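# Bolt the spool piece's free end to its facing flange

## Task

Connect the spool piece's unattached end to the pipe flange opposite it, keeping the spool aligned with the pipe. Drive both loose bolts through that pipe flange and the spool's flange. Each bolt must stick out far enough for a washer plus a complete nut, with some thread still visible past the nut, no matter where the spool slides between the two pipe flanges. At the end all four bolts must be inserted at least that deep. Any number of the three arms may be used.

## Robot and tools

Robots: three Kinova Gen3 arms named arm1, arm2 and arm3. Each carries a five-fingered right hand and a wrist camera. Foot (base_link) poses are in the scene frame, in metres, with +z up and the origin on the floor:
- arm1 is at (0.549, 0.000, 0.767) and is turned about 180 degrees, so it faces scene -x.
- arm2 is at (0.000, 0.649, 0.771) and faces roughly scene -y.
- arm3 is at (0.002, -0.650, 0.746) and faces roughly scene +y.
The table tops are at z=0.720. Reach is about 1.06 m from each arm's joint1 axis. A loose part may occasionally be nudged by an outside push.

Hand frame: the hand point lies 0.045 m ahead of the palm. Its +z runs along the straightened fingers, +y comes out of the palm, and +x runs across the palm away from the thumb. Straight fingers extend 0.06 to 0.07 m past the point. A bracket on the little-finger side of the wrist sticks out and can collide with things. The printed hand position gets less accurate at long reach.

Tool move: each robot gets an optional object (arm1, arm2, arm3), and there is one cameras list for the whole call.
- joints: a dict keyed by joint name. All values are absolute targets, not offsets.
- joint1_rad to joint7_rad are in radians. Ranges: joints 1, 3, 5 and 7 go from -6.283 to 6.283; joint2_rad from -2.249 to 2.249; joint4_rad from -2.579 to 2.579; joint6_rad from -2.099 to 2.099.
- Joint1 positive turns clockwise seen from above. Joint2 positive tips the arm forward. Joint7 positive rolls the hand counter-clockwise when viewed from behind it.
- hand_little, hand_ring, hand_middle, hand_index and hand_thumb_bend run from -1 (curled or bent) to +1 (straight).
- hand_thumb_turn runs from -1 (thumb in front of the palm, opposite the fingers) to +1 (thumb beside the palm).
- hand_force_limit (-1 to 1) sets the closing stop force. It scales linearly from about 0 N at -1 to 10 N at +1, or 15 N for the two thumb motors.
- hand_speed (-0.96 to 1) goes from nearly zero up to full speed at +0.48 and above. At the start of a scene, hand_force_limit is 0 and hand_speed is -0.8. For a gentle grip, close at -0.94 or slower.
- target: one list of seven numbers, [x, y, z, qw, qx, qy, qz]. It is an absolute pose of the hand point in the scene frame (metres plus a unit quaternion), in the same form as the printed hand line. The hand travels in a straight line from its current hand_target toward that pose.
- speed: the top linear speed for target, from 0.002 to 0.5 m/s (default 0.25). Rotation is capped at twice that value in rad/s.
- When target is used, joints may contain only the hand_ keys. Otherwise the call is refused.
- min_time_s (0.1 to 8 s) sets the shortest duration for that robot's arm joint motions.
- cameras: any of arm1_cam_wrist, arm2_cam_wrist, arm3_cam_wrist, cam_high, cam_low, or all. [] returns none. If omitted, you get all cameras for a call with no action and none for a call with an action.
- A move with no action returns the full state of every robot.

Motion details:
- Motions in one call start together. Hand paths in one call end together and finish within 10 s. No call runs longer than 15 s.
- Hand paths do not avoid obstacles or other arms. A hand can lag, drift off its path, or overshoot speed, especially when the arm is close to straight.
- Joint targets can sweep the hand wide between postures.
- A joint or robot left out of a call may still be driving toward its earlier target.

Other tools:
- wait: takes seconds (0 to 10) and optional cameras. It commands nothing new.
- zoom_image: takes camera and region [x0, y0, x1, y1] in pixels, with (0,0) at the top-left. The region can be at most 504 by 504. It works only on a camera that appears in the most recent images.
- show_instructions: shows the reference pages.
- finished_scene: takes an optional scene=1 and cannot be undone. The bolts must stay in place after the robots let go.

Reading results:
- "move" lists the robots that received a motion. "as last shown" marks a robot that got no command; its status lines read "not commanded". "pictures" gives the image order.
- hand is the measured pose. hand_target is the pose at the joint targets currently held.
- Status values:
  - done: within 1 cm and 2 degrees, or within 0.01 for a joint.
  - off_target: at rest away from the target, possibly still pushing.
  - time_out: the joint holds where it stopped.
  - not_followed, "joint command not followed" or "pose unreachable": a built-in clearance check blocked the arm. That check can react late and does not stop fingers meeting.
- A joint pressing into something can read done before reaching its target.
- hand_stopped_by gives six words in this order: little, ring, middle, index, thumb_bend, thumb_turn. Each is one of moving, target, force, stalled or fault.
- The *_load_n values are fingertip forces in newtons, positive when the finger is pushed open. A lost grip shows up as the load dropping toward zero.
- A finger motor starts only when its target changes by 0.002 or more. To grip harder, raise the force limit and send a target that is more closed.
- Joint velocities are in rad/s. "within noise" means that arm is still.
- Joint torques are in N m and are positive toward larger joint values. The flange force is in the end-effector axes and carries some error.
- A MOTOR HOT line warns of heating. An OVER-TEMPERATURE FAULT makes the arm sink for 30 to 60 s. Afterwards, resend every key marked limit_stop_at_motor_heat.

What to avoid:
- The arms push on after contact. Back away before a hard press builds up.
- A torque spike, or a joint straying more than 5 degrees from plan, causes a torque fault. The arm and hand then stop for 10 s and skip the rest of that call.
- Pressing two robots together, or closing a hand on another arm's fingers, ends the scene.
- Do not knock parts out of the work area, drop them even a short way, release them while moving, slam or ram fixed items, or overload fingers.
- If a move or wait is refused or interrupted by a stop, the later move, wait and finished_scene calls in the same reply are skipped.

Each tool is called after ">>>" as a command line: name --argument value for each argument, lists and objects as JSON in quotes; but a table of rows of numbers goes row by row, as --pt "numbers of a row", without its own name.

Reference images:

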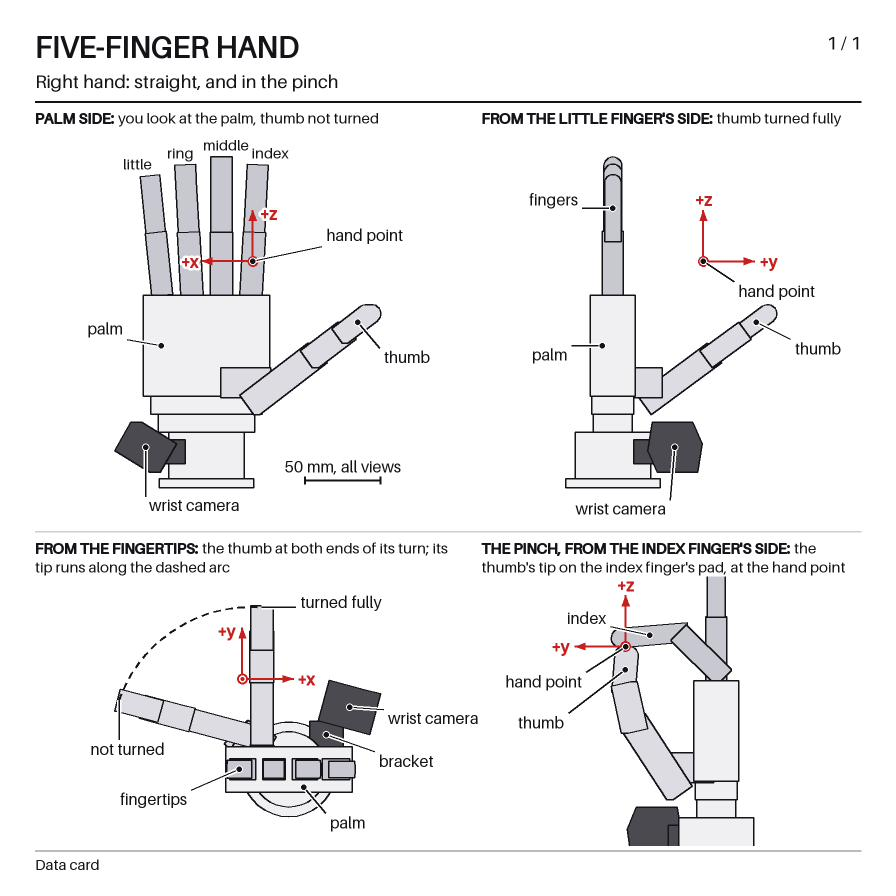

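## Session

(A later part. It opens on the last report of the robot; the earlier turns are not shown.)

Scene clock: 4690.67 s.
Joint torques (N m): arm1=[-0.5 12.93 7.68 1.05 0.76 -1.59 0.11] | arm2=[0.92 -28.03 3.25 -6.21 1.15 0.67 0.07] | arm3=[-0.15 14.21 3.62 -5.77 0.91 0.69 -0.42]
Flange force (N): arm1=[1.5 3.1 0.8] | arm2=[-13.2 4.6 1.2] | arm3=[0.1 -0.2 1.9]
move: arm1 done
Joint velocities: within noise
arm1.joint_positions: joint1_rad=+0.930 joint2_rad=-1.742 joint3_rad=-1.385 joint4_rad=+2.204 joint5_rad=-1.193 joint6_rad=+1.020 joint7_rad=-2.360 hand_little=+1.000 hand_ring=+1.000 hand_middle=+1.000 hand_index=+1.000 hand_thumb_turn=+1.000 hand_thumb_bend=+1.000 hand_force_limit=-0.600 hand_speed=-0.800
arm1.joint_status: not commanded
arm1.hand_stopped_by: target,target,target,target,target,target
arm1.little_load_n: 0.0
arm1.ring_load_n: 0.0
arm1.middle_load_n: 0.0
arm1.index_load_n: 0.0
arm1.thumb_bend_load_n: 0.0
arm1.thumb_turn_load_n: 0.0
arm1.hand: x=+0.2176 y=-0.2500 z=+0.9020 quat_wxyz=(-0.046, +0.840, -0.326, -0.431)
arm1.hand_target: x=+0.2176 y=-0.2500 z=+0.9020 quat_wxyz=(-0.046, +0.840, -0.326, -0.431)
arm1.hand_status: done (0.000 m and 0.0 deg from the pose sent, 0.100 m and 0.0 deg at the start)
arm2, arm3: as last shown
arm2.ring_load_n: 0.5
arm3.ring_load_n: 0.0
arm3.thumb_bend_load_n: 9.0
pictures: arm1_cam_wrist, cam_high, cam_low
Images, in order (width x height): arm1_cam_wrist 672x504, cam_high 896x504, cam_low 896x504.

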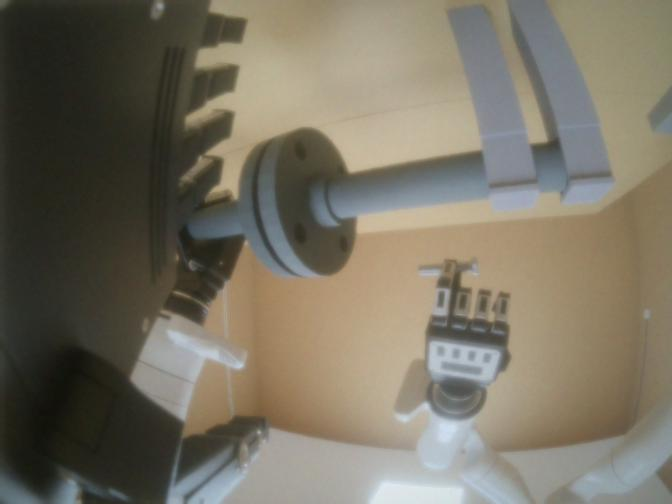

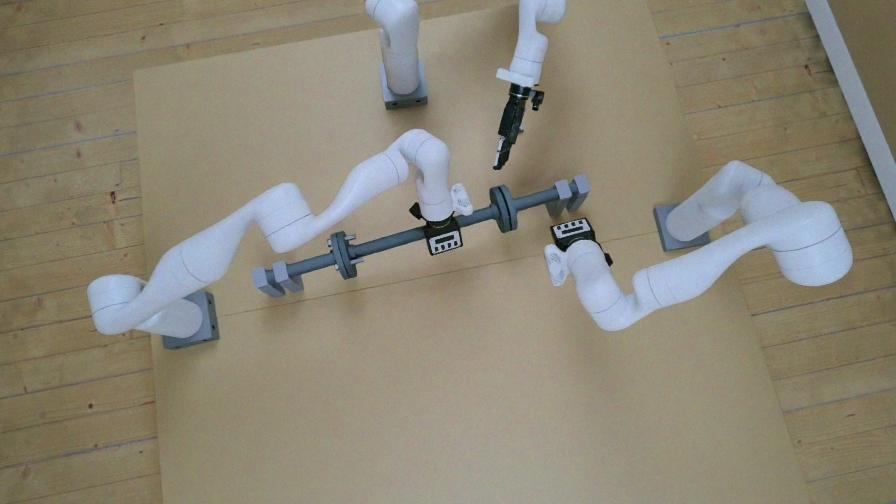

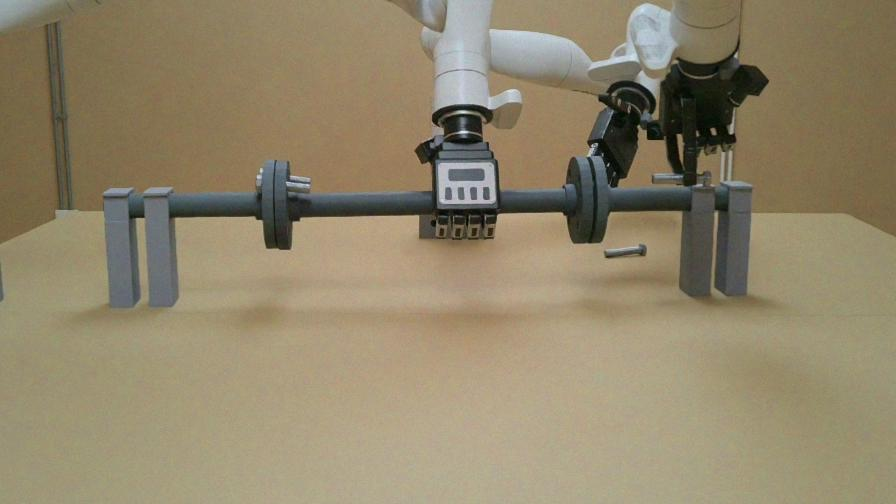

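>>> zoom_image --camera "cam_low" --region '[640, 155, 720, 205]'

>>> zoom_image --camera "arm1_cam_wrist" --region '[400, 230, 520, 310]'

>>> zoom_image --camera "cam_high" --region '[530, 200, 600, 280]'

Scaled by 6.300 from the camera's image (finer frame: 1280x720).

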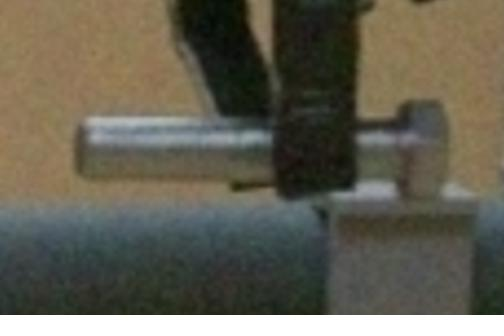

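Scaled by 4.200 from the camera's image (finer frame: 960x720).

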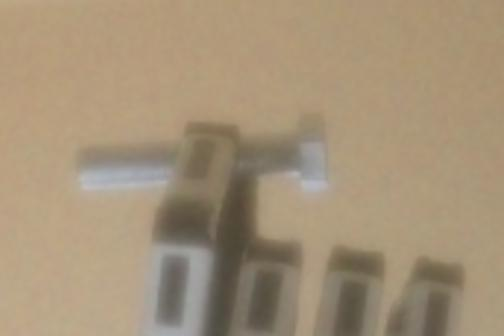

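Scaled by 6.300 from the camera's image (finer frame: 1280x720).

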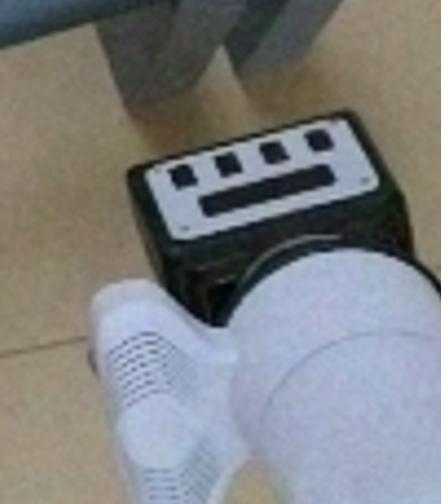

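>>> move --arm3 '{"target":[0.06,-0.25,0.895,0.1972,-0.6896,0.6284,-0.3012],"speed":0.08}'

>>> move --arm3 '{"target":[0.0951,-0.245,0.8825,0.1972,-0.6896,0.6284,-0.3012],"speed":0.03}' --cameras '["arm1_cam_wrist","cam_low"]'

>>> zoom_image --camera "arm1_cam_wrist" --region '[270, 180, 430, 300]'

>>> zoom_image --camera "cam_low" --region '[560, 150, 680, 225]'

Scene clock: 4761.37 s.
Joint torques (N m): arm1=[-0.5 12.93 7.7 1.14 0.79 -1.59 0.08] | arm2=[0.89 -28.07 3.22 -6.18 1.14 0.65 0.1] | arm3=[-0.09 13.95 3.81 -5.84 0.9 0.52 -0.36]
Flange force (N): arm1=[1.6 3.3 0.9] | arm2=[-13.4 4.6 1.2] | arm3=[0.4 0.2 1.7]
move: arm3 done
Joint velocities: within noise
arm1, arm2: as last shown
arm2.little_load_n: 4.0
arm2.ring_load_n: 0.0
arm3.joint_positions: joint1_rad=+2.401 joint2_rad=-0.618 joint3_rad=-2.473 joint4_rad=+1.826 joint5_rad=+0.390 joint6_rad=+1.054 joint7_rad=-1.805 hand_little=-1.000 hand_ring=-1.000 hand_middle=-1.000 hand_index=-0.279 hand_thumb_turn=-0.800 hand_thumb_bend=+0.420 hand_force_limit=+0.200 hand_speed=-0.940
arm3.joint_status: not commanded
arm3.hand_stopped_by: target,target,target,target,force,target
arm3.little_load_n: 0.5
arm3.ring_load_n: 0.0
arm3.middle_load_n: -0.5
arm3.index_load_n: 6.5
arm3.thumb_bend_load_n: 9.0
arm3.thumb_turn_load_n: 0.0
arm3.hand: x=+0.0600 y=-0.2500 z=+0.8950 quat_wxyz=(-0.197, +0.690, -0.628, +0.301)
arm3.hand_target: x=+0.0600 y=-0.2500 z=+0.8950 quat_wxyz=(-0.197, +0.690, -0.628, +0.301)
arm3.hand_status: done (0.000 m and 0.0 deg from the pose sent, 0.092 m and 0.0 deg at the start)
pictures: none

Scene clock: 4763.10 s.
Joint torques (N m): arm1=[-0.46 13.01 7.67 1.1 0.75 -1.54 0.13] | arm2=[0.89 -28.1 3.23 -6.14 1.14 0.65 0.11] | arm3=[-0.19 14.17 4.01 -5.74 0.85 0.44 -0.38]
Flange force (N): arm1=[1.8 3.2 0.8] | arm2=[-13.8 4.7 1.2] | arm3=[0.3 0.2 1.9]
move: arm3 done
Joint velocities: within noise
arm1, arm2: as last shown
arm3.joint_positions: joint1_rad=+2.479 joint2_rad=-0.641 joint3_rad=-2.465 joint4_rad=+1.848 joint5_rad=+0.410 joint6_rad=+0.966 joint7_rad=-1.769 hand_little=-1.000 hand_ring=-1.000 hand_middle=-1.000 hand_index=-0.279 hand_thumb_turn=-0.800 hand_thumb_bend=+0.420 hand_force_limit=+0.200 hand_speed=-0.940
arm3.joint_status: not commanded
arm3.hand_stopped_by: target,target,target,target,force,target
arm3.little_load_n: 0.0
arm3.ring_load_n: 0.0
arm3.middle_load_n: 0.0
arm3.index_load_n: 6.5
arm3.thumb_bend_load_n: 8.5
arm3.thumb_turn_load_n: 0.0
arm3.hand: x=+0.0951 y=-0.2450 z=+0.8825 quat_wxyz=(-0.197, +0.690, -0.628, +0.301)
arm3.hand_target: x=+0.0951 y=-0.2450 z=+0.8825 quat_wxyz=(-0.197, +0.690, -0.628, +0.301)
arm3.hand_status: done (0.000 m and 0.0 deg from the pose sent, 0.038 m and 0.0 deg at the start)
Images, in order (width x height): arm1_cam_wrist 672x504, cam_low 896x504.

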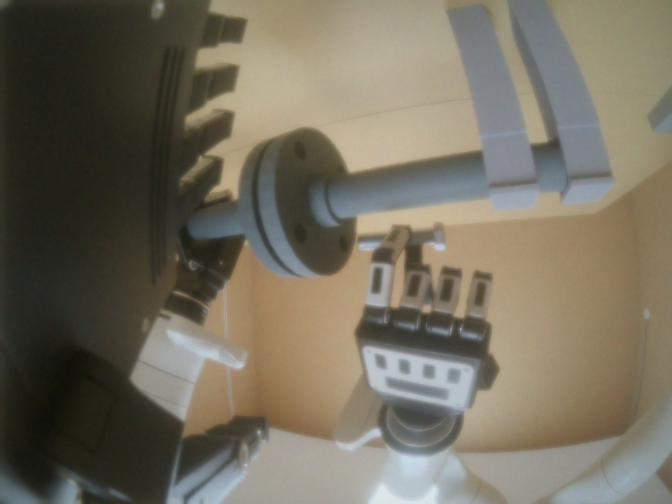

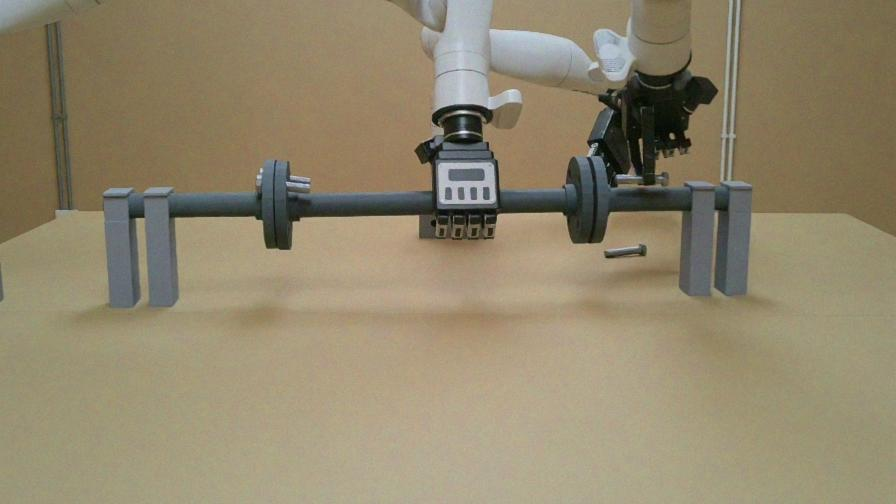

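Scaled by 3.150 from the camera's image (finer frame: 960x720).

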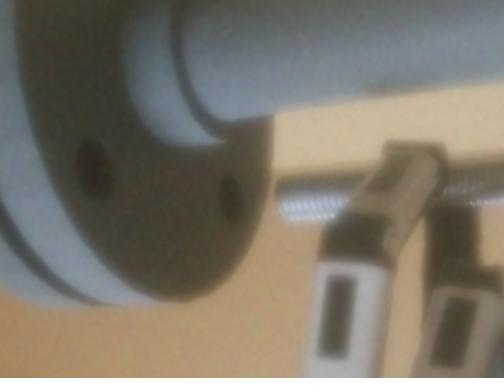

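Scaled by 4.200 from the camera's image (finer frame: 1280x720).

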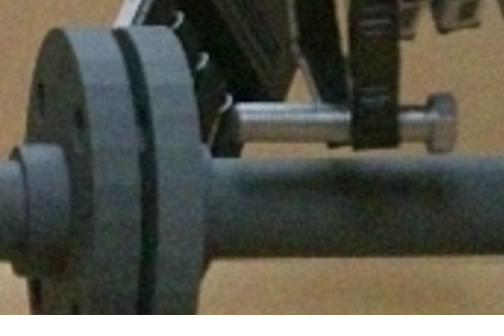

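>>> zoom_image --camera "cam_low" --region '[610, 165, 675, 205]'

>>> zoom_image --camera "arm1_cam_wrist" --region '[320, 210, 380, 260]'

Scaled by 7.754 from the camera's image (finer frame: 1280x720).

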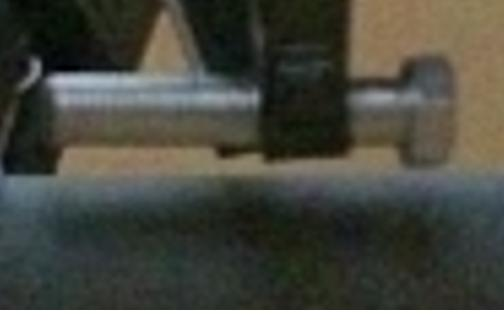

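Scaled by 8.400 from the camera's image (finer frame: 960x720).

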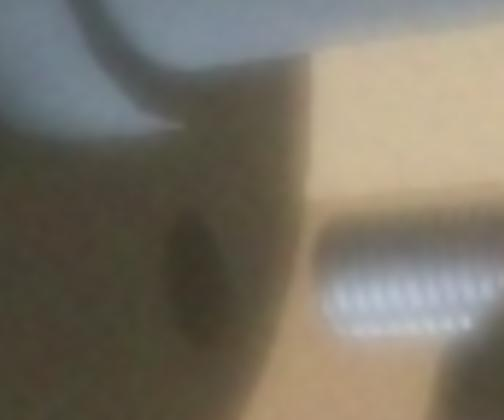

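>>> move --arm3 '{"target":[0.0951,-0.245,0.8815,0.1902,-0.6914,0.6247,-0.3091],"speed":0.02}'

>>> move --arm3 '{"target":[0.0938,-0.2325,0.8815,0.1902,-0.6914,0.6247,-0.3091],"speed":0.02}' --cameras '["arm1_cam_wrist","cam_low"]'

>>> zoom_image --camera "arm1_cam_wrist" --region '[320, 210, 380, 260]'

>>> zoom_image --camera "cam_low" --region '[600, 165, 665, 205]'

Scene clock: 4803.33 s.
Joint torques (N m): arm1=[-0.5 13.1 7.65 1.14 0.77 -1.53 0.12] | arm2=[0.89 -28.06 3.28 -6.15 1.16 0.67 0.07] | arm3=[-0.13 14.34 4.08 -5.69 0.91 0.46 -0.36]
Flange force (N): arm1=[1.9 3.3 0.9] | arm2=[-13.6 4.6 1.2] | arm3=[0.3 0.2 1.6]
move: arm3 done
Joint velocities: within noise
arm1: as last shown
arm2.joint_positions: joint1_rad=-0.116 joint2_rad=+1.187 joint3_rad=-0.394 joint4_rad=+0.776 joint5_rad=+0.832 joint6_rad=+1.426 joint7_rad=-2.025 hand_little=-0.892 hand_ring=-0.814 hand_middle=-0.812 hand_index=-0.829 hand_thumb_turn=-1.000 hand_thumb_bend=+1.000 hand_force_limit=-0.100 hand_speed=-0.940
arm2.joint_status: not commanded
arm2.hand_stopped_by: force,force,force,force,target,target
arm2.little_load_n: 4.0
arm2.ring_load_n: 0.0
arm2.middle_load_n: 0.0
arm2.index_load_n: 0.0
arm2.thumb_bend_load_n: 0.0
arm2.thumb_turn_load_n: 0.0
arm2.hand: x=+0.0829 y=-0.0460 z=+0.7954 quat_wxyz=(+0.159, -0.649, -0.723, +0.177)
arm2.hand_target: x=+0.0829 y=-0.0460 z=+0.7954 quat_wxyz=(+0.159, -0.649, -0.723, +0.177)
arm2.hand_status: not commanded
arm3.joint_positions: joint1_rad=+2.490 joint2_rad=-0.653 joint3_rad=-2.474 joint4_rad=+1.829 joint5_rad=+0.404 joint6_rad=+0.988 joint7_rad=-1.750 hand_little=-1.000 hand_ring=-1.000 hand_middle=-1.000 hand_index=-0.279 hand_thumb_turn=-0.800 hand_thumb_bend=+0.420 hand_force_limit=+0.200 hand_speed=-0.940
arm3.joint_status: not commanded
arm3.hand_stopped_by: target,target,target,target,force,target
arm3.little_load_n: 0.0
arm3.ring_load_n: 0.0
arm3.middle_load_n: 0.0
arm3.index_load_n: 6.5
arm3.thumb_bend_load_n: 8.5
arm3.thumb_turn_load_n: 0.0
arm3.hand: x=+0.0951 y=-0.2450 z=+0.8815 quat_wxyz=(-0.190, +0.691, -0.625, +0.309)
arm3.hand_target: x=+0.0951 y=-0.2450 z=+0.8815 quat_wxyz=(-0.190, +0.691, -0.625, +0.309)
arm3.hand_status: done (0.000 m and 0.0 deg from the pose sent, 0.001 m and 1.3 deg at the start)
pictures: none

Scene clock: 4804.47 s.
Joint torques (N m): arm1=[-0.48 12.84 7.65 1.04 0.76 -1.55 0.11] | arm2=[0.93 -28.05 3.25 -6.14 1.12 0.64 0.09] | arm3=[-0.15 14.93 4.17 -5.84 0.92 0.46 -0.38]
Flange force (N): arm1=[1.3 3.1 0.7] | arm2=[-13.7 4.7 1.1] | arm3=[0.3 0.3 1.8]
move: arm3 done
Joint velocities: within noise
arm1, arm2: as last shown
arm3.joint_positions: joint1_rad=+2.507 joint2_rad=-0.672 joint3_rad=-2.484 joint4_rad=+1.786 joint5_rad=+0.394 joint6_rad=+1.006 joint7_rad=-1.736 hand_little=-1.000 hand_ring=-1.000 hand_middle=-1.000 hand_index=-0.279 hand_thumb_turn=-0.800 hand_thumb_bend=+0.420 hand_force_limit=+0.200 hand_speed=-0.940
arm3.joint_status: not commanded
arm3.hand_stopped_by: target,target,target,target,force,target
arm3.little_load_n: 0.0
arm3.ring_load_n: 0.0
arm3.middle_load_n: 0.0
arm3.index_load_n: 6.0
arm3.thumb_bend_load_n: 9.0
arm3.thumb_turn_load_n: 0.0
arm3.hand: x=+0.0938 y=-0.2325 z=+0.8815 quat_wxyz=(-0.190, +0.691, -0.625, +0.309)
arm3.hand_target: x=+0.0938 y=-0.2325 z=+0.8815 quat_wxyz=(-0.190, +0.691, -0.625, +0.309)
arm3.hand_status: done (0.000 m and 0.0 deg from the pose sent, 0.013 m and 0.0 deg at the start)
Images, in order (width x height): arm1_cam_wrist 672x504, cam_low 896x504.

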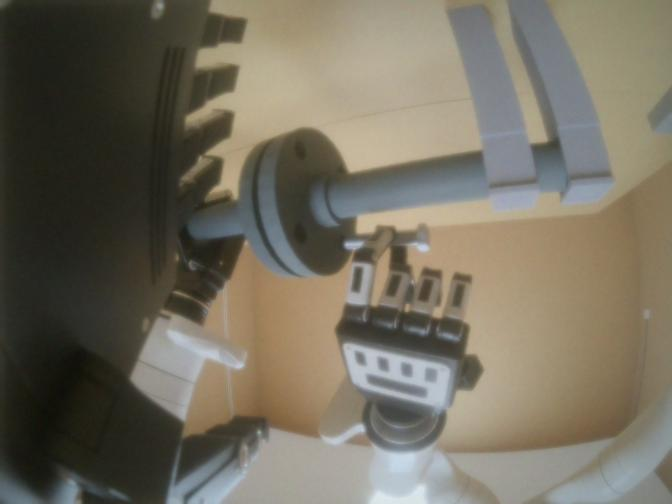

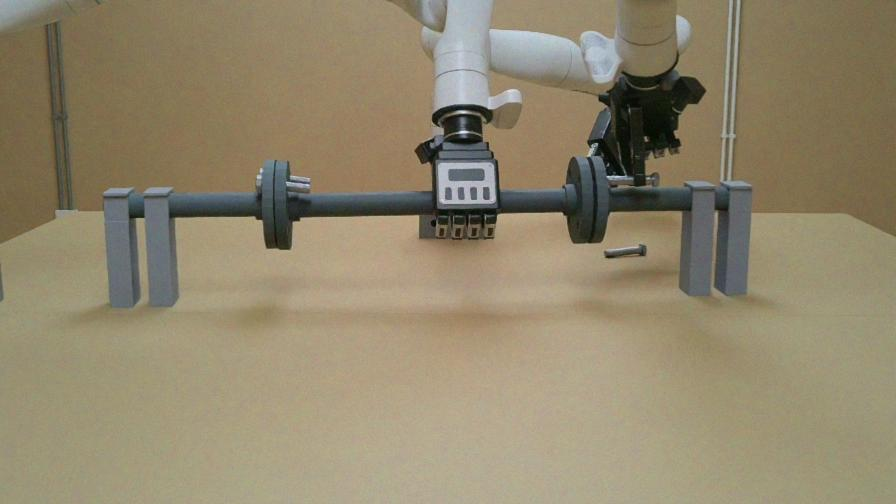

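Scaled by 8.400 from the camera's image (finer frame: 960x720).

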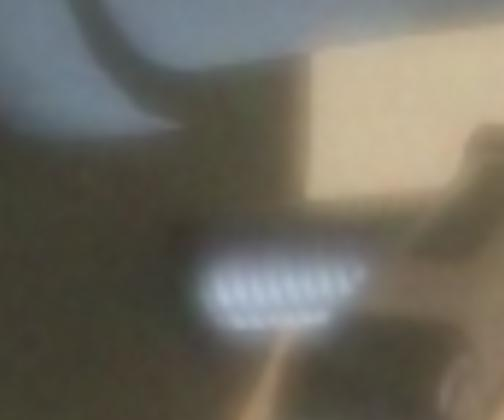

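Scaled by 7.754 from the camera's image (finer frame: 1280x720).

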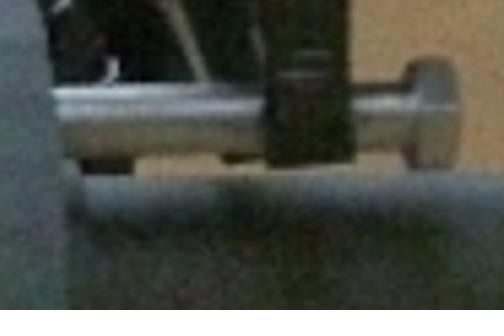

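>>> zoom_image --camera "cam_low" --region '[602, 170, 634, 192]'

>>> zoom_image --camera "cam_low" --region '[630, 170, 662, 192]'

Scaled by 15.750 from the camera's image (finer frame: 1280x720).

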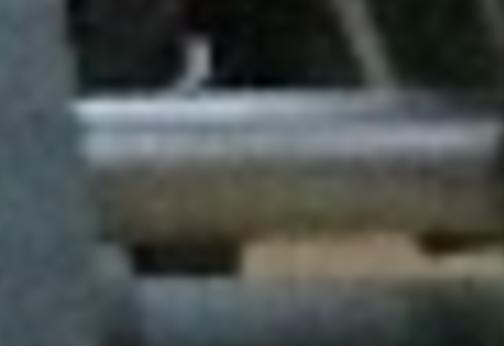

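Scaled by 15.750 from the camera's image (finer frame: 1280x720).

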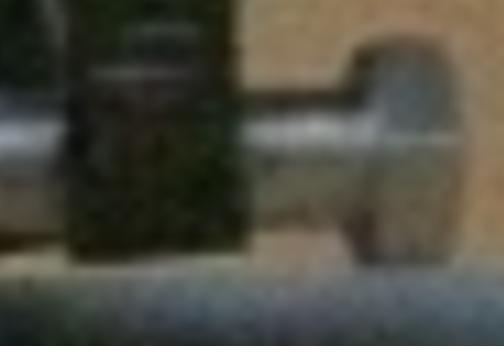

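>>> move --arm3 '{"target":[0.0934,-0.2285,0.8813,0.1940,-0.6904,0.6267,-0.3048],"speed":0.01}'

>>> move --arm3 '{"target":[0.0930,-0.2240,0.8813,0.1940,-0.6904,0.6267,-0.3048],"speed":0.01}'

>>> move --arm3 '{"target":[0.0926,-0.2200,0.8813,0.1940,-0.6904,0.6267,-0.3048],"speed":0.01}' --cameras '["arm1_cam_wrist","cam_low"]'

>>> zoom_image --camera "arm1_cam_wrist" --region '[310, 200, 410, 270]'

>>> zoom_image --camera "cam_low" --region '[600, 165, 665, 205]'

Scene clock: 4840.80 s.
Joint torques (N m): arm1=[-0.49 12.92 7.73 1.21 0.77 -1.61 0.09] | arm2=[0.89 -28.06 3.21 -6.17 1.15 0.67 0.12] | arm3=[-0.05 14.98 4.37 -6.12 0.99 0.25 -0.43]
Flange force (N): arm1=[1.7 3.5 0.8] | arm2=[-13.4 4.6 1.2] | arm3=[0.9 0.5 1.5]
move: arm3 done
Joint velocities: within noise
arm1, arm2: as last shown
arm1.thumb_turn_load_n: -0.5
arm2.little_load_n: 3.5
arm2.thumb_turn_load_n: 0.5
arm3.joint_positions: joint1_rad=+2.507 joint2_rad=-0.673 joint3_rad=-2.483 joint4_rad=+1.784 joint5_rad=+0.393 joint6_rad=+0.998 joint7_rad=-1.743 hand_little=-1.000 hand_ring=-1.000 hand_middle=-1.000 hand_index=-0.279 hand_thumb_turn=-0.800 hand_thumb_bend=+0.420 hand_force_limit=+0.200 hand_speed=-0.940
arm3.joint_status: not commanded
arm3.hand_stopped_by: target,target,target,target,force,target
arm3.little_load_n: 0.0
arm3.ring_load_n: 0.0
arm3.middle_load_n: -0.5
arm3.index_load_n: 6.0
arm3.thumb_bend_load_n: 9.0
arm3.thumb_turn_load_n: 0.0
arm3.hand: x=+0.0934 y=-0.2285 z=+0.8813 quat_wxyz=(-0.194, +0.690, -0.627, +0.305)
arm3.hand_target: x=+0.0934 y=-0.2285 z=+0.8813 quat_wxyz=(-0.194, +0.690, -0.627, +0.305)
arm3.hand_status: done (0.000 m and 0.0 deg from the pose sent, 0.004 m and 0.7 deg at the start)
pictures: none

Scene clock: 4841.77 s.
Joint torques (N m): arm1=[-0.52 12.94 7.71 1 0.76 -1.54 0.11] | arm2=[0.9 -28.01 3.31 -6.14 1.14 0.65 0.06] | arm3=[0.02 15.04 4.4 -5.94 0.99 0.38 -0.41]
Flange force (N): arm1=[1.4 3.0 1.0] | arm2=[-13.6 4.6 1.1] | arm3=[0.7 0.4 1.3]
move: arm3 done
Joint velocities: within noise
arm1, arm2: as last shown
arm1.thumb_turn_load_n: 0.0
arm2.little_load_n: 4.0
arm2.thumb_turn_load_n: 0.0
arm3.joint_positions: joint1_rad=+2.512 joint2_rad=-0.680 joint3_rad=-2.486 joint4_rad=+1.769 joint5_rad=+0.389 joint6_rad=+1.005 joint7_rad=-1.738 hand_little=-1.000 hand_ring=-1.000 hand_middle=-1.000 hand_index=-0.279 hand_thumb_turn=-0.800 hand_thumb_bend=+0.420 hand_force_limit=+0.200 hand_speed=-0.940
arm3.joint_status: not commanded
arm3.hand_stopped_by: target,target,target,target,force,target
arm3.little_load_n: 0.0
arm3.ring_load_n: 0.0
arm3.middle_load_n: 0.0
arm3.index_load_n: 5.5
arm3.thumb_bend_load_n: 9.0
arm3.thumb_turn_load_n: 0.0
arm3.hand: x=+0.0930 y=-0.2240 z=+0.8813 quat_wxyz=(-0.194, +0.690, -0.627, +0.305)
arm3.hand_target: x=+0.0930 y=-0.2240 z=+0.8813 quat_wxyz=(-0.194, +0.690, -0.627, +0.305)
arm3.hand_status: done (0.000 m and 0.0 deg from the pose sent, 0.005 m and 0.0 deg at the start)
pictures: none

Scene clock: 4842.73 s.
Joint torques (N m): arm1=[-0.51 12.87 7.78 1.12 0.79 -1.58 0.14] | arm2=[0.91 -28.06 3.22 -6.13 1.16 0.64 0.11] | arm3=[-0.01 15.2 4.45 -6.03 0.97 0.36 -0.44]
Flange force (N): arm1=[1.7 3.3 1.0] | arm2=[-13.8 4.7 1.1] | arm3=[0.8 0.4 1.4]
move: arm3 done
Joint velocities: within noise
arm1, arm2: as last shown
arm2.little_load_n: 3.5
arm3.joint_positions: joint1_rad=+2.518 joint2_rad=-0.686 joint3_rad=-2.489 joint4_rad=+1.755 joint5_rad=+0.386 joint6_rad=+1.011 joint7_rad=-1.733 hand_little=-1.000 hand_ring=-1.000 hand_middle=-1.000 hand_index=-0.279 hand_thumb_turn=-0.800 hand_thumb_bend=+0.420 hand_force_limit=+0.200 hand_speed=-0.940
arm3.joint_status: not commanded
arm3.hand_stopped_by: target,target,target,target,force,target
arm3.little_load_n: 0.0
arm3.ring_load_n: 0.0
arm3.middle_load_n: 0.0
arm3.index_load_n: 5.5
arm3.thumb_bend_load_n: 9.0
arm3.thumb_turn_load_n: 0.0
arm3.hand: x=+0.0926 y=-0.2200 z=+0.8813 quat_wxyz=(-0.194, +0.690, -0.627, +0.305)
arm3.hand_target: x=+0.0926 y=-0.2200 z=+0.8813 quat_wxyz=(-0.194, +0.690, -0.627, +0.305)
arm3.hand_status: done (0.000 m and 0.0 deg from the pose sent, 0.004 m and 0.0 deg at the start)
Images, in order (width x height): arm1_cam_wrist 672x504, cam_low 896x504.

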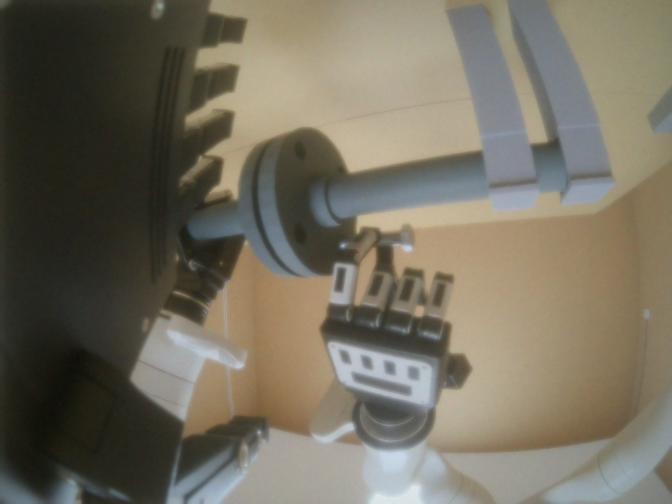

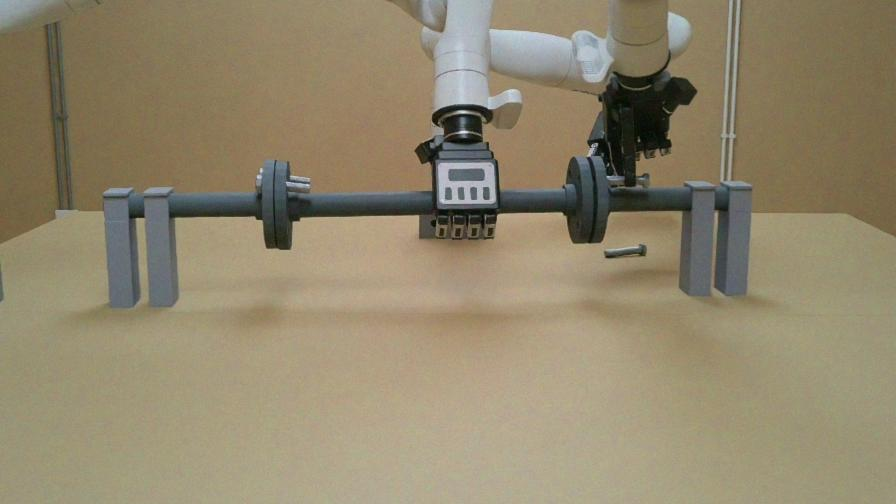

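Scaled by 5.040 from the camera's image (finer frame: 960x720).

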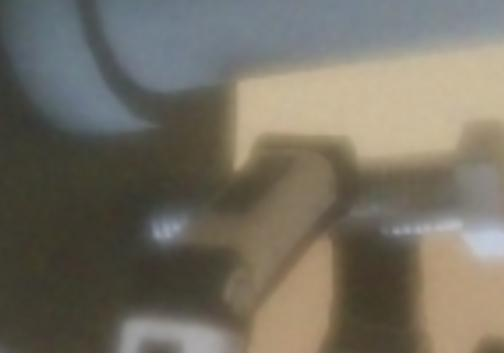

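Scaled by 7.754 from the camera's image (finer frame: 1280x720).

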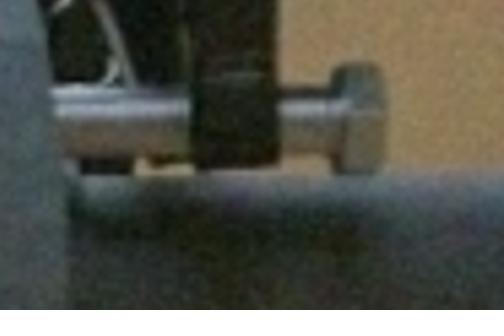

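>>> move --arm3 '{"target":[0.0922,-0.2155,0.8813,0.1940,-0.6904,0.6267,-0.3048],"speed":0.01}'

>>> move --arm3 '{"target":[0.0918,-0.2115,0.8813,0.1940,-0.6904,0.6267,-0.3048],"speed":0.01}'

>>> move --arm3 '{"target":[0.0916,-0.2095,0.8813,0.1940,-0.6904,0.6267,-0.3048],"speed":0.01}' --cameras '["cam_low"]'

>>> zoom_image --camera "cam_low" --region '[590, 165, 655, 205]'

Scene clock: 4858.17 s.
Joint torques (N m): arm1=[-0.45 13.02 7.71 1.05 0.8 -1.58 0.1] | arm2=[0.89 -28.04 3.25 -6.18 1.13 0.66 0.09] | arm3=[0.07 15.35 4.45 -6.02 1.01 0.36 -0.42]
Flange force (N): arm1=[1.8 3.0 1.0] | arm2=[-13.3 4.6 1.2] | arm3=[0.8 0.4 1.2]
move: arm3 done
Joint velocities: within noise
arm1.joint_positions: joint1_rad=+0.930 joint2_rad=-1.742 joint3_rad=-1.385 joint4_rad=+2.204 joint5_rad=-1.193 joint6_rad=+1.020 joint7_rad=-2.360 hand_little=+1.000 hand_ring=+1.000 hand_middle=+1.000 hand_index=+1.000 hand_thumb_turn=+1.000 hand_thumb_bend=+1.000 hand_force_limit=-0.600 hand_speed=-0.800
arm1.joint_status: not commanded
arm1.hand_stopped_by: target,target,target,target,target,target
arm1.little_load_n: 0.0
arm1.ring_load_n: 0.0
arm1.middle_load_n: 0.0
arm1.index_load_n: 0.0
arm1.thumb_bend_load_n: 0.0
arm1.thumb_turn_load_n: 0.0
arm1.hand: x=+0.2176 y=-0.2500 z=+0.9020 quat_wxyz=(-0.046, +0.840, -0.326, -0.431)
arm1.hand_target: x=+0.2176 y=-0.2500 z=+0.9020 quat_wxyz=(-0.046, +0.840, -0.326, -0.431)
arm1.hand_status: not commanded
arm2: as last shown
arm2.little_load_n: 4.0
arm2.middle_load_n: 0.5
arm3.joint_positions: joint1_rad=+2.524 joint2_rad=-0.693 joint3_rad=-2.493 joint4_rad=+1.739 joint5_rad=+0.382 joint6_rad=+1.017 joint7_rad=-1.729 hand_little=-1.000 hand_ring=-1.000 hand_middle=-1.000 hand_index=-0.279 hand_thumb_turn=-0.800 hand_thumb_bend=+0.420 hand_force_limit=+0.200 hand_speed=-0.940
arm3.joint_status: not commanded
arm3.hand_stopped_by: target,target,target,target,force,target
arm3.little_load_n: 0.0
arm3.ring_load_n: 0.0
arm3.middle_load_n: 0.0
arm3.index_load_n: 6.0
arm3.thumb_bend_load_n: 9.0
arm3.thumb_turn_load_n: 0.5
arm3.hand: x=+0.0922 y=-0.2155 z=+0.8813 quat_wxyz=(-0.194, +0.690, -0.627, +0.305)
arm3.hand_target: x=+0.0922 y=-0.2155 z=+0.8813 quat_wxyz=(-0.194, +0.690, -0.627, +0.305)
arm3.hand_status: done (0.000 m and 0.0 deg from the pose sent, 0.005 m and 0.0 deg at the start)
pictures: none

Scene clock: 4859.13 s.
Joint torques (N m): arm1=[-0.49 13.05 7.66 1.11 0.79 -1.57 0.14] | arm2=[0.89 -28.07 3.24 -6.18 1.16 0.68 0.1] | arm3=[0 15.56 4.37 -5.95 1.01 0.36 -0.4]
Flange force (N): arm1=[1.9 3.2 0.9] | arm2=[-13.3 4.6 1.2] | arm3=[0.4 0.3 1.2]
move: arm3 done
Joint velocities: within noise
arm1, arm2: as last shown
arm2.middle_load_n: 0.0
arm3.joint_positions: joint1_rad=+2.529 joint2_rad=-0.699 joint3_rad=-2.496 joint4_rad=+1.725 joint5_rad=+0.379 joint6_rad=+1.024 joint7_rad=-1.724 hand_little=-1.000 hand_ring=-1.000 hand_middle=-1.000 hand_index=-0.279 hand_thumb_turn=-0.800 hand_thumb_bend=+0.420 hand_force_limit=+0.200 hand_speed=-0.940
arm3.joint_status: not commanded
arm3.hand_stopped_by: target,target,target,target,force,target
arm3.little_load_n: 0.5
arm3.ring_load_n: 0.0
arm3.middle_load_n: 0.0
arm3.index_load_n: 6.0
arm3.thumb_bend_load_n: 9.0
arm3.thumb_turn_load_n: 0.0
arm3.hand: x=+0.0918 y=-0.2115 z=+0.8813 quat_wxyz=(-0.194, +0.690, -0.627, +0.305)
arm3.hand_target: x=+0.0918 y=-0.2115 z=+0.8813 quat_wxyz=(-0.194, +0.690, -0.627, +0.305)
arm3.hand_status: done (0.000 m and 0.0 deg from the pose sent, 0.004 m and 0.0 deg at the start)
pictures: none

Scene clock: 4860.10 s.
Joint torques (N m): arm1=[-0.45 12.95 7.67 1.16 0.76 -1.59 0.09] | arm2=[0.94 -28.04 3.28 -6.13 1.15 0.66 0.09] | arm3=[0.06 15.67 4.41 -6.01 0.98 0.37 -0.43]
Flange force (N): arm1=[1.7 3.3 0.7] | arm2=[-13.7 4.7 1.1] | arm3=[0.6 0.4 1.3]
move: arm3 done
Joint velocities: within noise
arm1, arm2: as last shown
arm2.little_load_n: 3.5
arm3.joint_positions: joint1_rad=+2.531 joint2_rad=-0.702 joint3_rad=-2.498 joint4_rad=+1.718 joint5_rad=+0.377 joint6_rad=+1.027 joint7_rad=-1.722 hand_little=-1.000 hand_ring=-1.000 hand_middle=-1.000 hand_index=-0.279 hand_thumb_turn=-0.800 hand_thumb_bend=+0.420 hand_force_limit=+0.200 hand_speed=-0.940
arm3.joint_status: not commanded
arm3.hand_stopped_by: target,target,target,target,force,target
arm3.little_load_n: 0.0
arm3.ring_load_n: 0.5
arm3.middle_load_n: 0.0
arm3.index_load_n: 6.0
arm3.thumb_bend_load_n: 9.0
arm3.thumb_turn_load_n: 0.0
arm3.hand: x=+0.0916 y=-0.2095 z=+0.8813 quat_wxyz=(-0.194, +0.690, -0.627, +0.305)
arm3.hand_target: x=+0.0916 y=-0.2095 z=+0.8813 quat_wxyz=(-0.194, +0.690, -0.627, +0.305)
arm3.hand_status: done (0.000 m and 0.0 deg from the pose sent, 0.002 m and 0.0 deg at the start)
Images, in order (width x height): cam_low 896x504.

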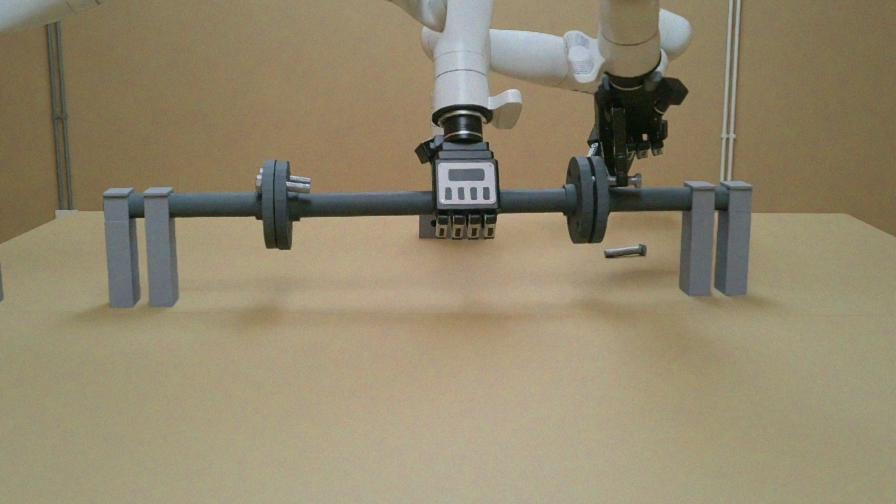

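Scaled by 7.754 from the camera's image (finer frame: 1280x720).

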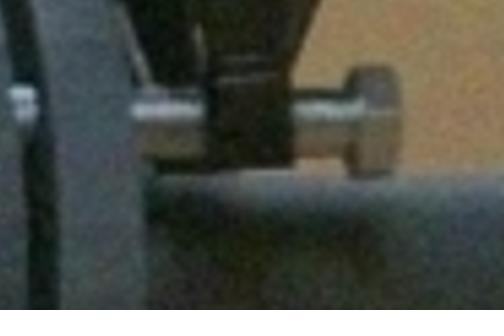

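>>> move --arm3 '{"target":[0.0914,-0.2080,0.8813,0.1940,-0.6904,0.6267,-0.3048],"speed":0.01}'

>>> move --arm3 '{"target":[0.0913,-0.2065,0.8813,0.1940,-0.6904,0.6267,-0.3048],"speed":0.01}' --cameras '["cam_low"]'

>>> zoom_image --camera "cam_low" --region '[590, 165, 655, 205]'

Scene clock: 4872.97 s.
Joint torques (N m): arm1=[-0.54 12.94 7.74 1.11 0.78 -1.56 0.15] | arm2=[1.11 -28.19 3.38 -6.3 1.24 0.67 0.07] | arm3=[-0.09 15.69 4.39 -6.03 0.94 0.35 -0.37]
Flange force (N): arm1=[1.7 3.3 1.0] | arm2=[-13.1 4.9 1.2] | arm3=[0.6 0.2 1.4]
move: arm3 done
Joint velocities: within noise
arm1: as last shown
arm2.joint_positions: joint1_rad=-0.116 joint2_rad=+1.187 joint3_rad=-0.394 joint4_rad=+0.776 joint5_rad=+0.832 joint6_rad=+1.426 joint7_rad=-2.025 hand_little=-0.892 hand_ring=-0.814 hand_middle=-0.812 hand_index=-0.829 hand_thumb_turn=-1.000 hand_thumb_bend=+1.000 hand_force_limit=-0.100 hand_speed=-0.940
arm2.joint_status: not commanded
arm2.hand_stopped_by: force,force,force,force,target,target
arm2.little_load_n: 4.0
arm2.ring_load_n: 0.0
arm2.middle_load_n: 0.0
arm2.index_load_n: 0.0
arm2.thumb_bend_load_n: 0.0
arm2.thumb_turn_load_n: 0.0
arm2.hand: x=+0.0829 y=-0.0460 z=+0.7954 quat_wxyz=(+0.159, -0.649, -0.723, +0.177)
arm2.hand_target: x=+0.0829 y=-0.0460 z=+0.7954 quat_wxyz=(+0.159, -0.649, -0.723, +0.177)
arm2.hand_status: not commanded
arm3.joint_positions: joint1_rad=+2.533 joint2_rad=-0.705 joint3_rad=-2.499 joint4_rad=+1.712 joint5_rad=+0.376 joint6_rad=+1.029 joint7_rad=-1.721 hand_little=-1.000 hand_ring=-1.000 hand_middle=-1.000 hand_index=-0.279 hand_thumb_turn=-0.800 hand_thumb_bend=+0.420 hand_force_limit=+0.200 hand_speed=-0.940
arm3.joint_status: not commanded
arm3.hand_stopped_by: target,target,target,target,force,target
arm3.little_load_n: 0.0
arm3.ring_load_n: 0.5
arm3.middle_load_n: 0.0
arm3.index_load_n: 6.0
arm3.thumb_bend_load_n: 9.0
arm3.thumb_turn_load_n: 0.0
arm3.hand: x=+0.0914 y=-0.2080 z=+0.8813 quat_wxyz=(-0.194, +0.690, -0.627, +0.305)
arm3.hand_target: x=+0.0914 y=-0.2080 z=+0.8813 quat_wxyz=(-0.194, +0.690, -0.627, +0.305)
arm3.hand_status: done (0.000 m and 0.0 deg from the pose sent, 0.002 m and 0.0 deg at the start)
pictures: none

Scene clock: 4873.93 s.
Joint torques (N m): arm1=[-0.46 12.96 7.76 1.13 0.79 -1.56 0.03] | arm2=[1.15 -28.21 3.42 -6.3 1.26 0.68 0.04] | arm3=[-0.04 15.81 4.47 -6.08 0.97 0.38 -0.37]
Flange force (N): arm1=[1.5 3.1 1.2] | arm2=[-13.3 5.0 1.2] | arm3=[0.7 0.4 1.5]
move: arm3 done
Joint velocities: within noise
arm1, arm2: as last shown
arm3.joint_positions: joint1_rad=+2.535 joint2_rad=-0.707 joint3_rad=-2.500 joint4_rad=+1.707 joint5_rad=+0.375 joint6_rad=+1.032 joint7_rad=-1.719 hand_little=-1.000 hand_ring=-1.000 hand_middle=-1.000 hand_index=-0.279 hand_thumb_turn=-0.800 hand_thumb_bend=+0.420 hand_force_limit=+0.200 hand_speed=-0.940
arm3.joint_status: not commanded
arm3.hand_stopped_by: target,target,target,target,force,target
arm3.little_load_n: 0.0
arm3.ring_load_n: 0.0
arm3.middle_load_n: 0.0
arm3.index_load_n: 6.0
arm3.thumb_bend_load_n: 9.0
arm3.thumb_turn_load_n: 0.0
arm3.hand: x=+0.0913 y=-0.2065 z=+0.8813 quat_wxyz=(-0.194, +0.690, -0.627, +0.305)
arm3.hand_target: x=+0.0913 y=-0.2065 z=+0.8813 quat_wxyz=(-0.194, +0.690, -0.627, +0.305)
arm3.hand_status: done (0.000 m and 0.0 deg from the pose sent, 0.002 m and 0.0 deg at the start)
Images, in order (width x height): cam_low 896x504.

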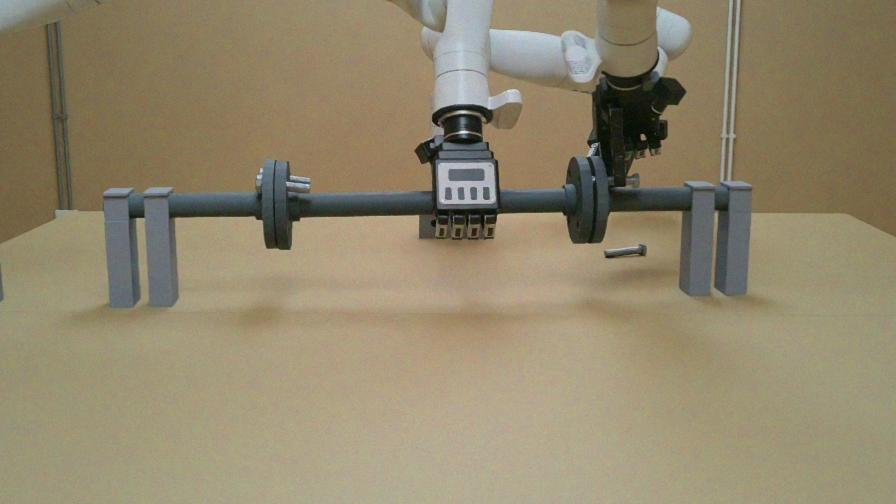

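Scaled by 7.754 from the camera's image (finer frame: 1280x720).

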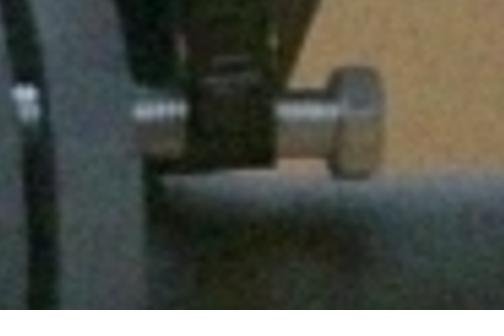

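>>> move --arm3 '{"target":[0.0911,-0.2050,0.8813,0.1940,-0.6904,0.6267,-0.3048],"speed":0.01}' --cameras '["cam_low"]'

>>> zoom_image --camera "cam_low" --region '[590, 165, 655, 205]'

Scene clock: 4889.17 s.
Joint torques (N m): arm1=[-0.58 13 7.76 1.16 0.79 -1.58 0.14] | arm2=[1.15 -28.22 3.37 -6.3 1.21 0.66 0.05] | arm3=[-0.11 15.84 4.4 -6.1 0.96 0.33 -0.34]
Flange force (N): arm1=[1.8 3.5 1.1] | arm2=[-13.3 5.0 1.2] | arm3=[0.7 0.3 1.5]
move: arm3 done
Joint velocities: within noise
arm1, arm2: as last shown
arm3.joint_positions: joint1_rad=+2.537 joint2_rad=-0.709 joint3_rad=-2.501 joint4_rad=+1.702 joint5_rad=+0.374 joint6_rad=+1.034 joint7_rad=-1.718 hand_little=-1.000 hand_ring=-1.000 hand_middle=-1.000 hand_index=-0.279 hand_thumb_turn=-0.800 hand_thumb_bend=+0.420 hand_force_limit=+0.200 hand_speed=-0.940
arm3.joint_status: not commanded
arm3.hand_stopped_by: target,target,target,target,force,target
arm3.little_load_n: 0.0
arm3.ring_load_n: 0.5
arm3.middle_load_n: 0.0
arm3.index_load_n: 6.0
arm3.thumb_bend_load_n: 9.0
arm3.thumb_turn_load_n: 0.0
arm3.hand: x=+0.0911 y=-0.2050 z=+0.8813 quat_wxyz=(-0.194, +0.690, -0.627, +0.305)
arm3.hand_target: x=+0.0911 y=-0.2050 z=+0.8813 quat_wxyz=(-0.194, +0.690, -0.627, +0.305)
arm3.hand_status: done (0.000 m and 0.0 deg from the pose sent, 0.002 m and 0.0 deg at the start)
Images, in order (width x height): cam_low 896x504.

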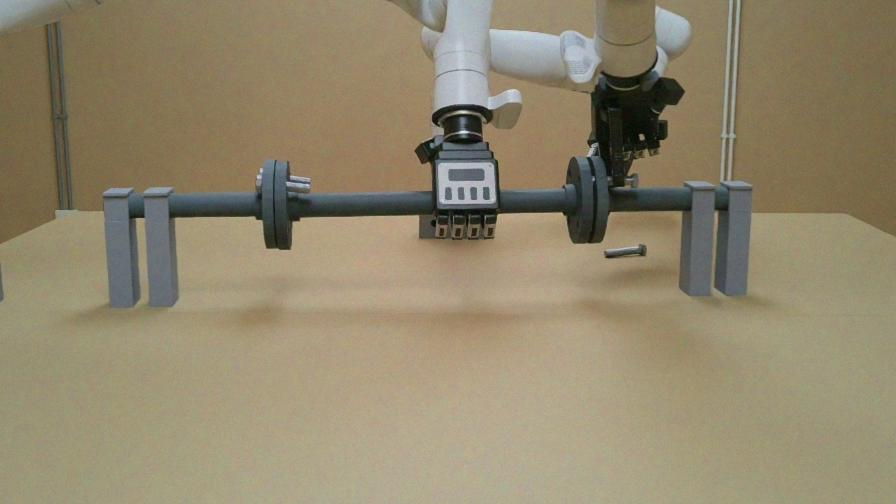

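Scaled by 7.754 from the camera's image (finer frame: 1280x720).

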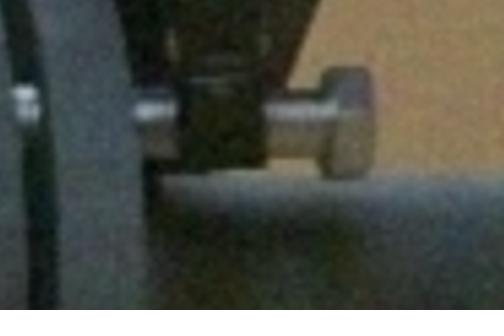

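>>> move --arm1 '{"target":[0.28,-0.25,0.98,-0.0464,0.8404,-0.3257,-0.4305],"speed":0.12}' --arm3 '{"joints":{"hand_thumb_bend":0.5,"hand_speed":-0.94}}' --cameras '["cam_low","arm1_cam_wrist"]'

>>> zoom_image --camera "cam_low" --region '[590, 165, 655, 205]'

Scene clock: 4967.00 s.
Joint torques (N m): arm1=[-0.43 13.02 7.12 -1.07 0.93 -1.5 0.13] | arm2=[0.97 -27.85 3.35 -6.12 1.14 0.67 0.07] | arm3=[-0.42 15.88 4.19 -6.06 0.8 0.34 -0.38]
Flange force (N): arm1=[1.4 3.2 -0.2] | arm2=[-13.3 4.5 0.9] | arm3=[0.3 -0.4 1.9]
move: arm1 done; arm3 done
Joint velocities: within noise
arm1.joint_positions: joint1_rad=+0.786 joint2_rad=-1.633 joint3_rad=-1.173 joint4_rad=+2.183 joint5_rad=-0.909 joint6_rad=+1.170 joint7_rad=-2.427 hand_little=+1.000 hand_ring=+1.000 hand_middle=+1.000 hand_index=+1.000 hand_thumb_turn=+1.000 hand_thumb_bend=+1.000 hand_force_limit=-0.600 hand_speed=-0.800
arm1.joint_status: not commanded
arm1.hand_stopped_by: target,target,target,target,target,target
arm1.little_load_n: 0.0
arm1.ring_load_n: 0.0
arm1.middle_load_n: 0.0
arm1.index_load_n: 0.0
arm1.thumb_bend_load_n: 0.0
arm1.thumb_turn_load_n: 0.0
arm1.hand: x=+0.2800 y=-0.2500 z=+0.9800 quat_wxyz=(-0.046, +0.840, -0.326, -0.431)
arm1.hand_target: x=+0.2800 y=-0.2500 z=+0.9800 quat_wxyz=(-0.046, +0.840, -0.326, -0.431)
arm1.hand_status: done (0.000 m and 0.0 deg from the pose sent, 0.100 m and 0.0 deg at the start)
arm2: as last shown
arm2.middle_load_n: -0.5
arm2.thumb_turn_load_n: 0.5
arm3.joint_positions: joint1_rad=+2.537 joint2_rad=-0.709 joint3_rad=-2.501 joint4_rad=+1.702 joint5_rad=+0.374 joint6_rad=+1.034 joint7_rad=-1.718 hand_little=-1.000 hand_ring=-1.000 hand_middle=-1.000 hand_index=-0.280 hand_thumb_turn=-0.800 hand_thumb_bend=+0.500 hand_force_limit=+0.200 hand_speed=-0.940
arm3.joint_status: all done
arm3.hand_stopped_by: target,target,target,target,target,target
arm3.little_load_n: 0.0
arm3.ring_load_n: 0.0
arm3.middle_load_n: 0.0
arm3.index_load_n: 1.0
arm3.thumb_bend_load_n: 0.0
arm3.thumb_turn_load_n: 0.0
arm3.hand: x=+0.0911 y=-0.2050 z=+0.8813 quat_wxyz=(-0.194, +0.690, -0.627, +0.305)
arm3.hand_target: x=+0.0911 y=-0.2050 z=+0.8813 quat_wxyz=(-0.194, +0.690, -0.627, +0.305)
arm3.hand_status: not commanded
pictures: arm1_cam_wrist, cam_low
Images, in order (width x height): arm1_cam_wrist 672x504, cam_low 896x504.

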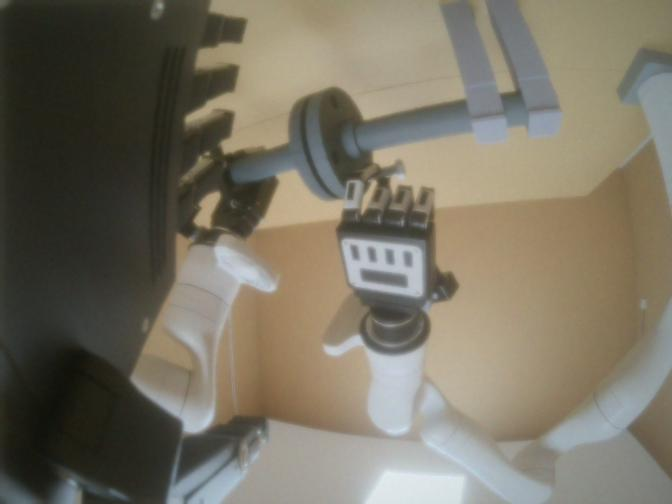

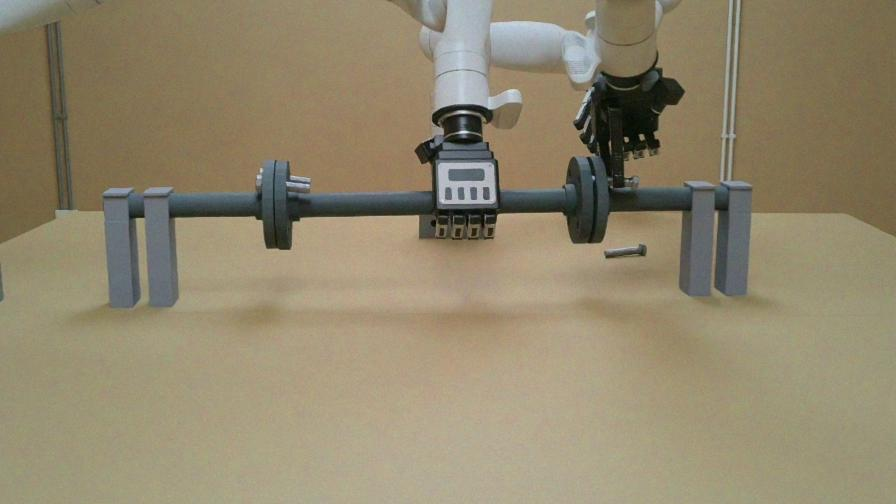

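Scaled by 7.754 from the camera's image (finer frame: 1280x720).

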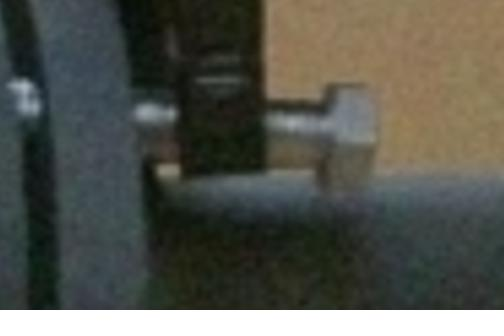

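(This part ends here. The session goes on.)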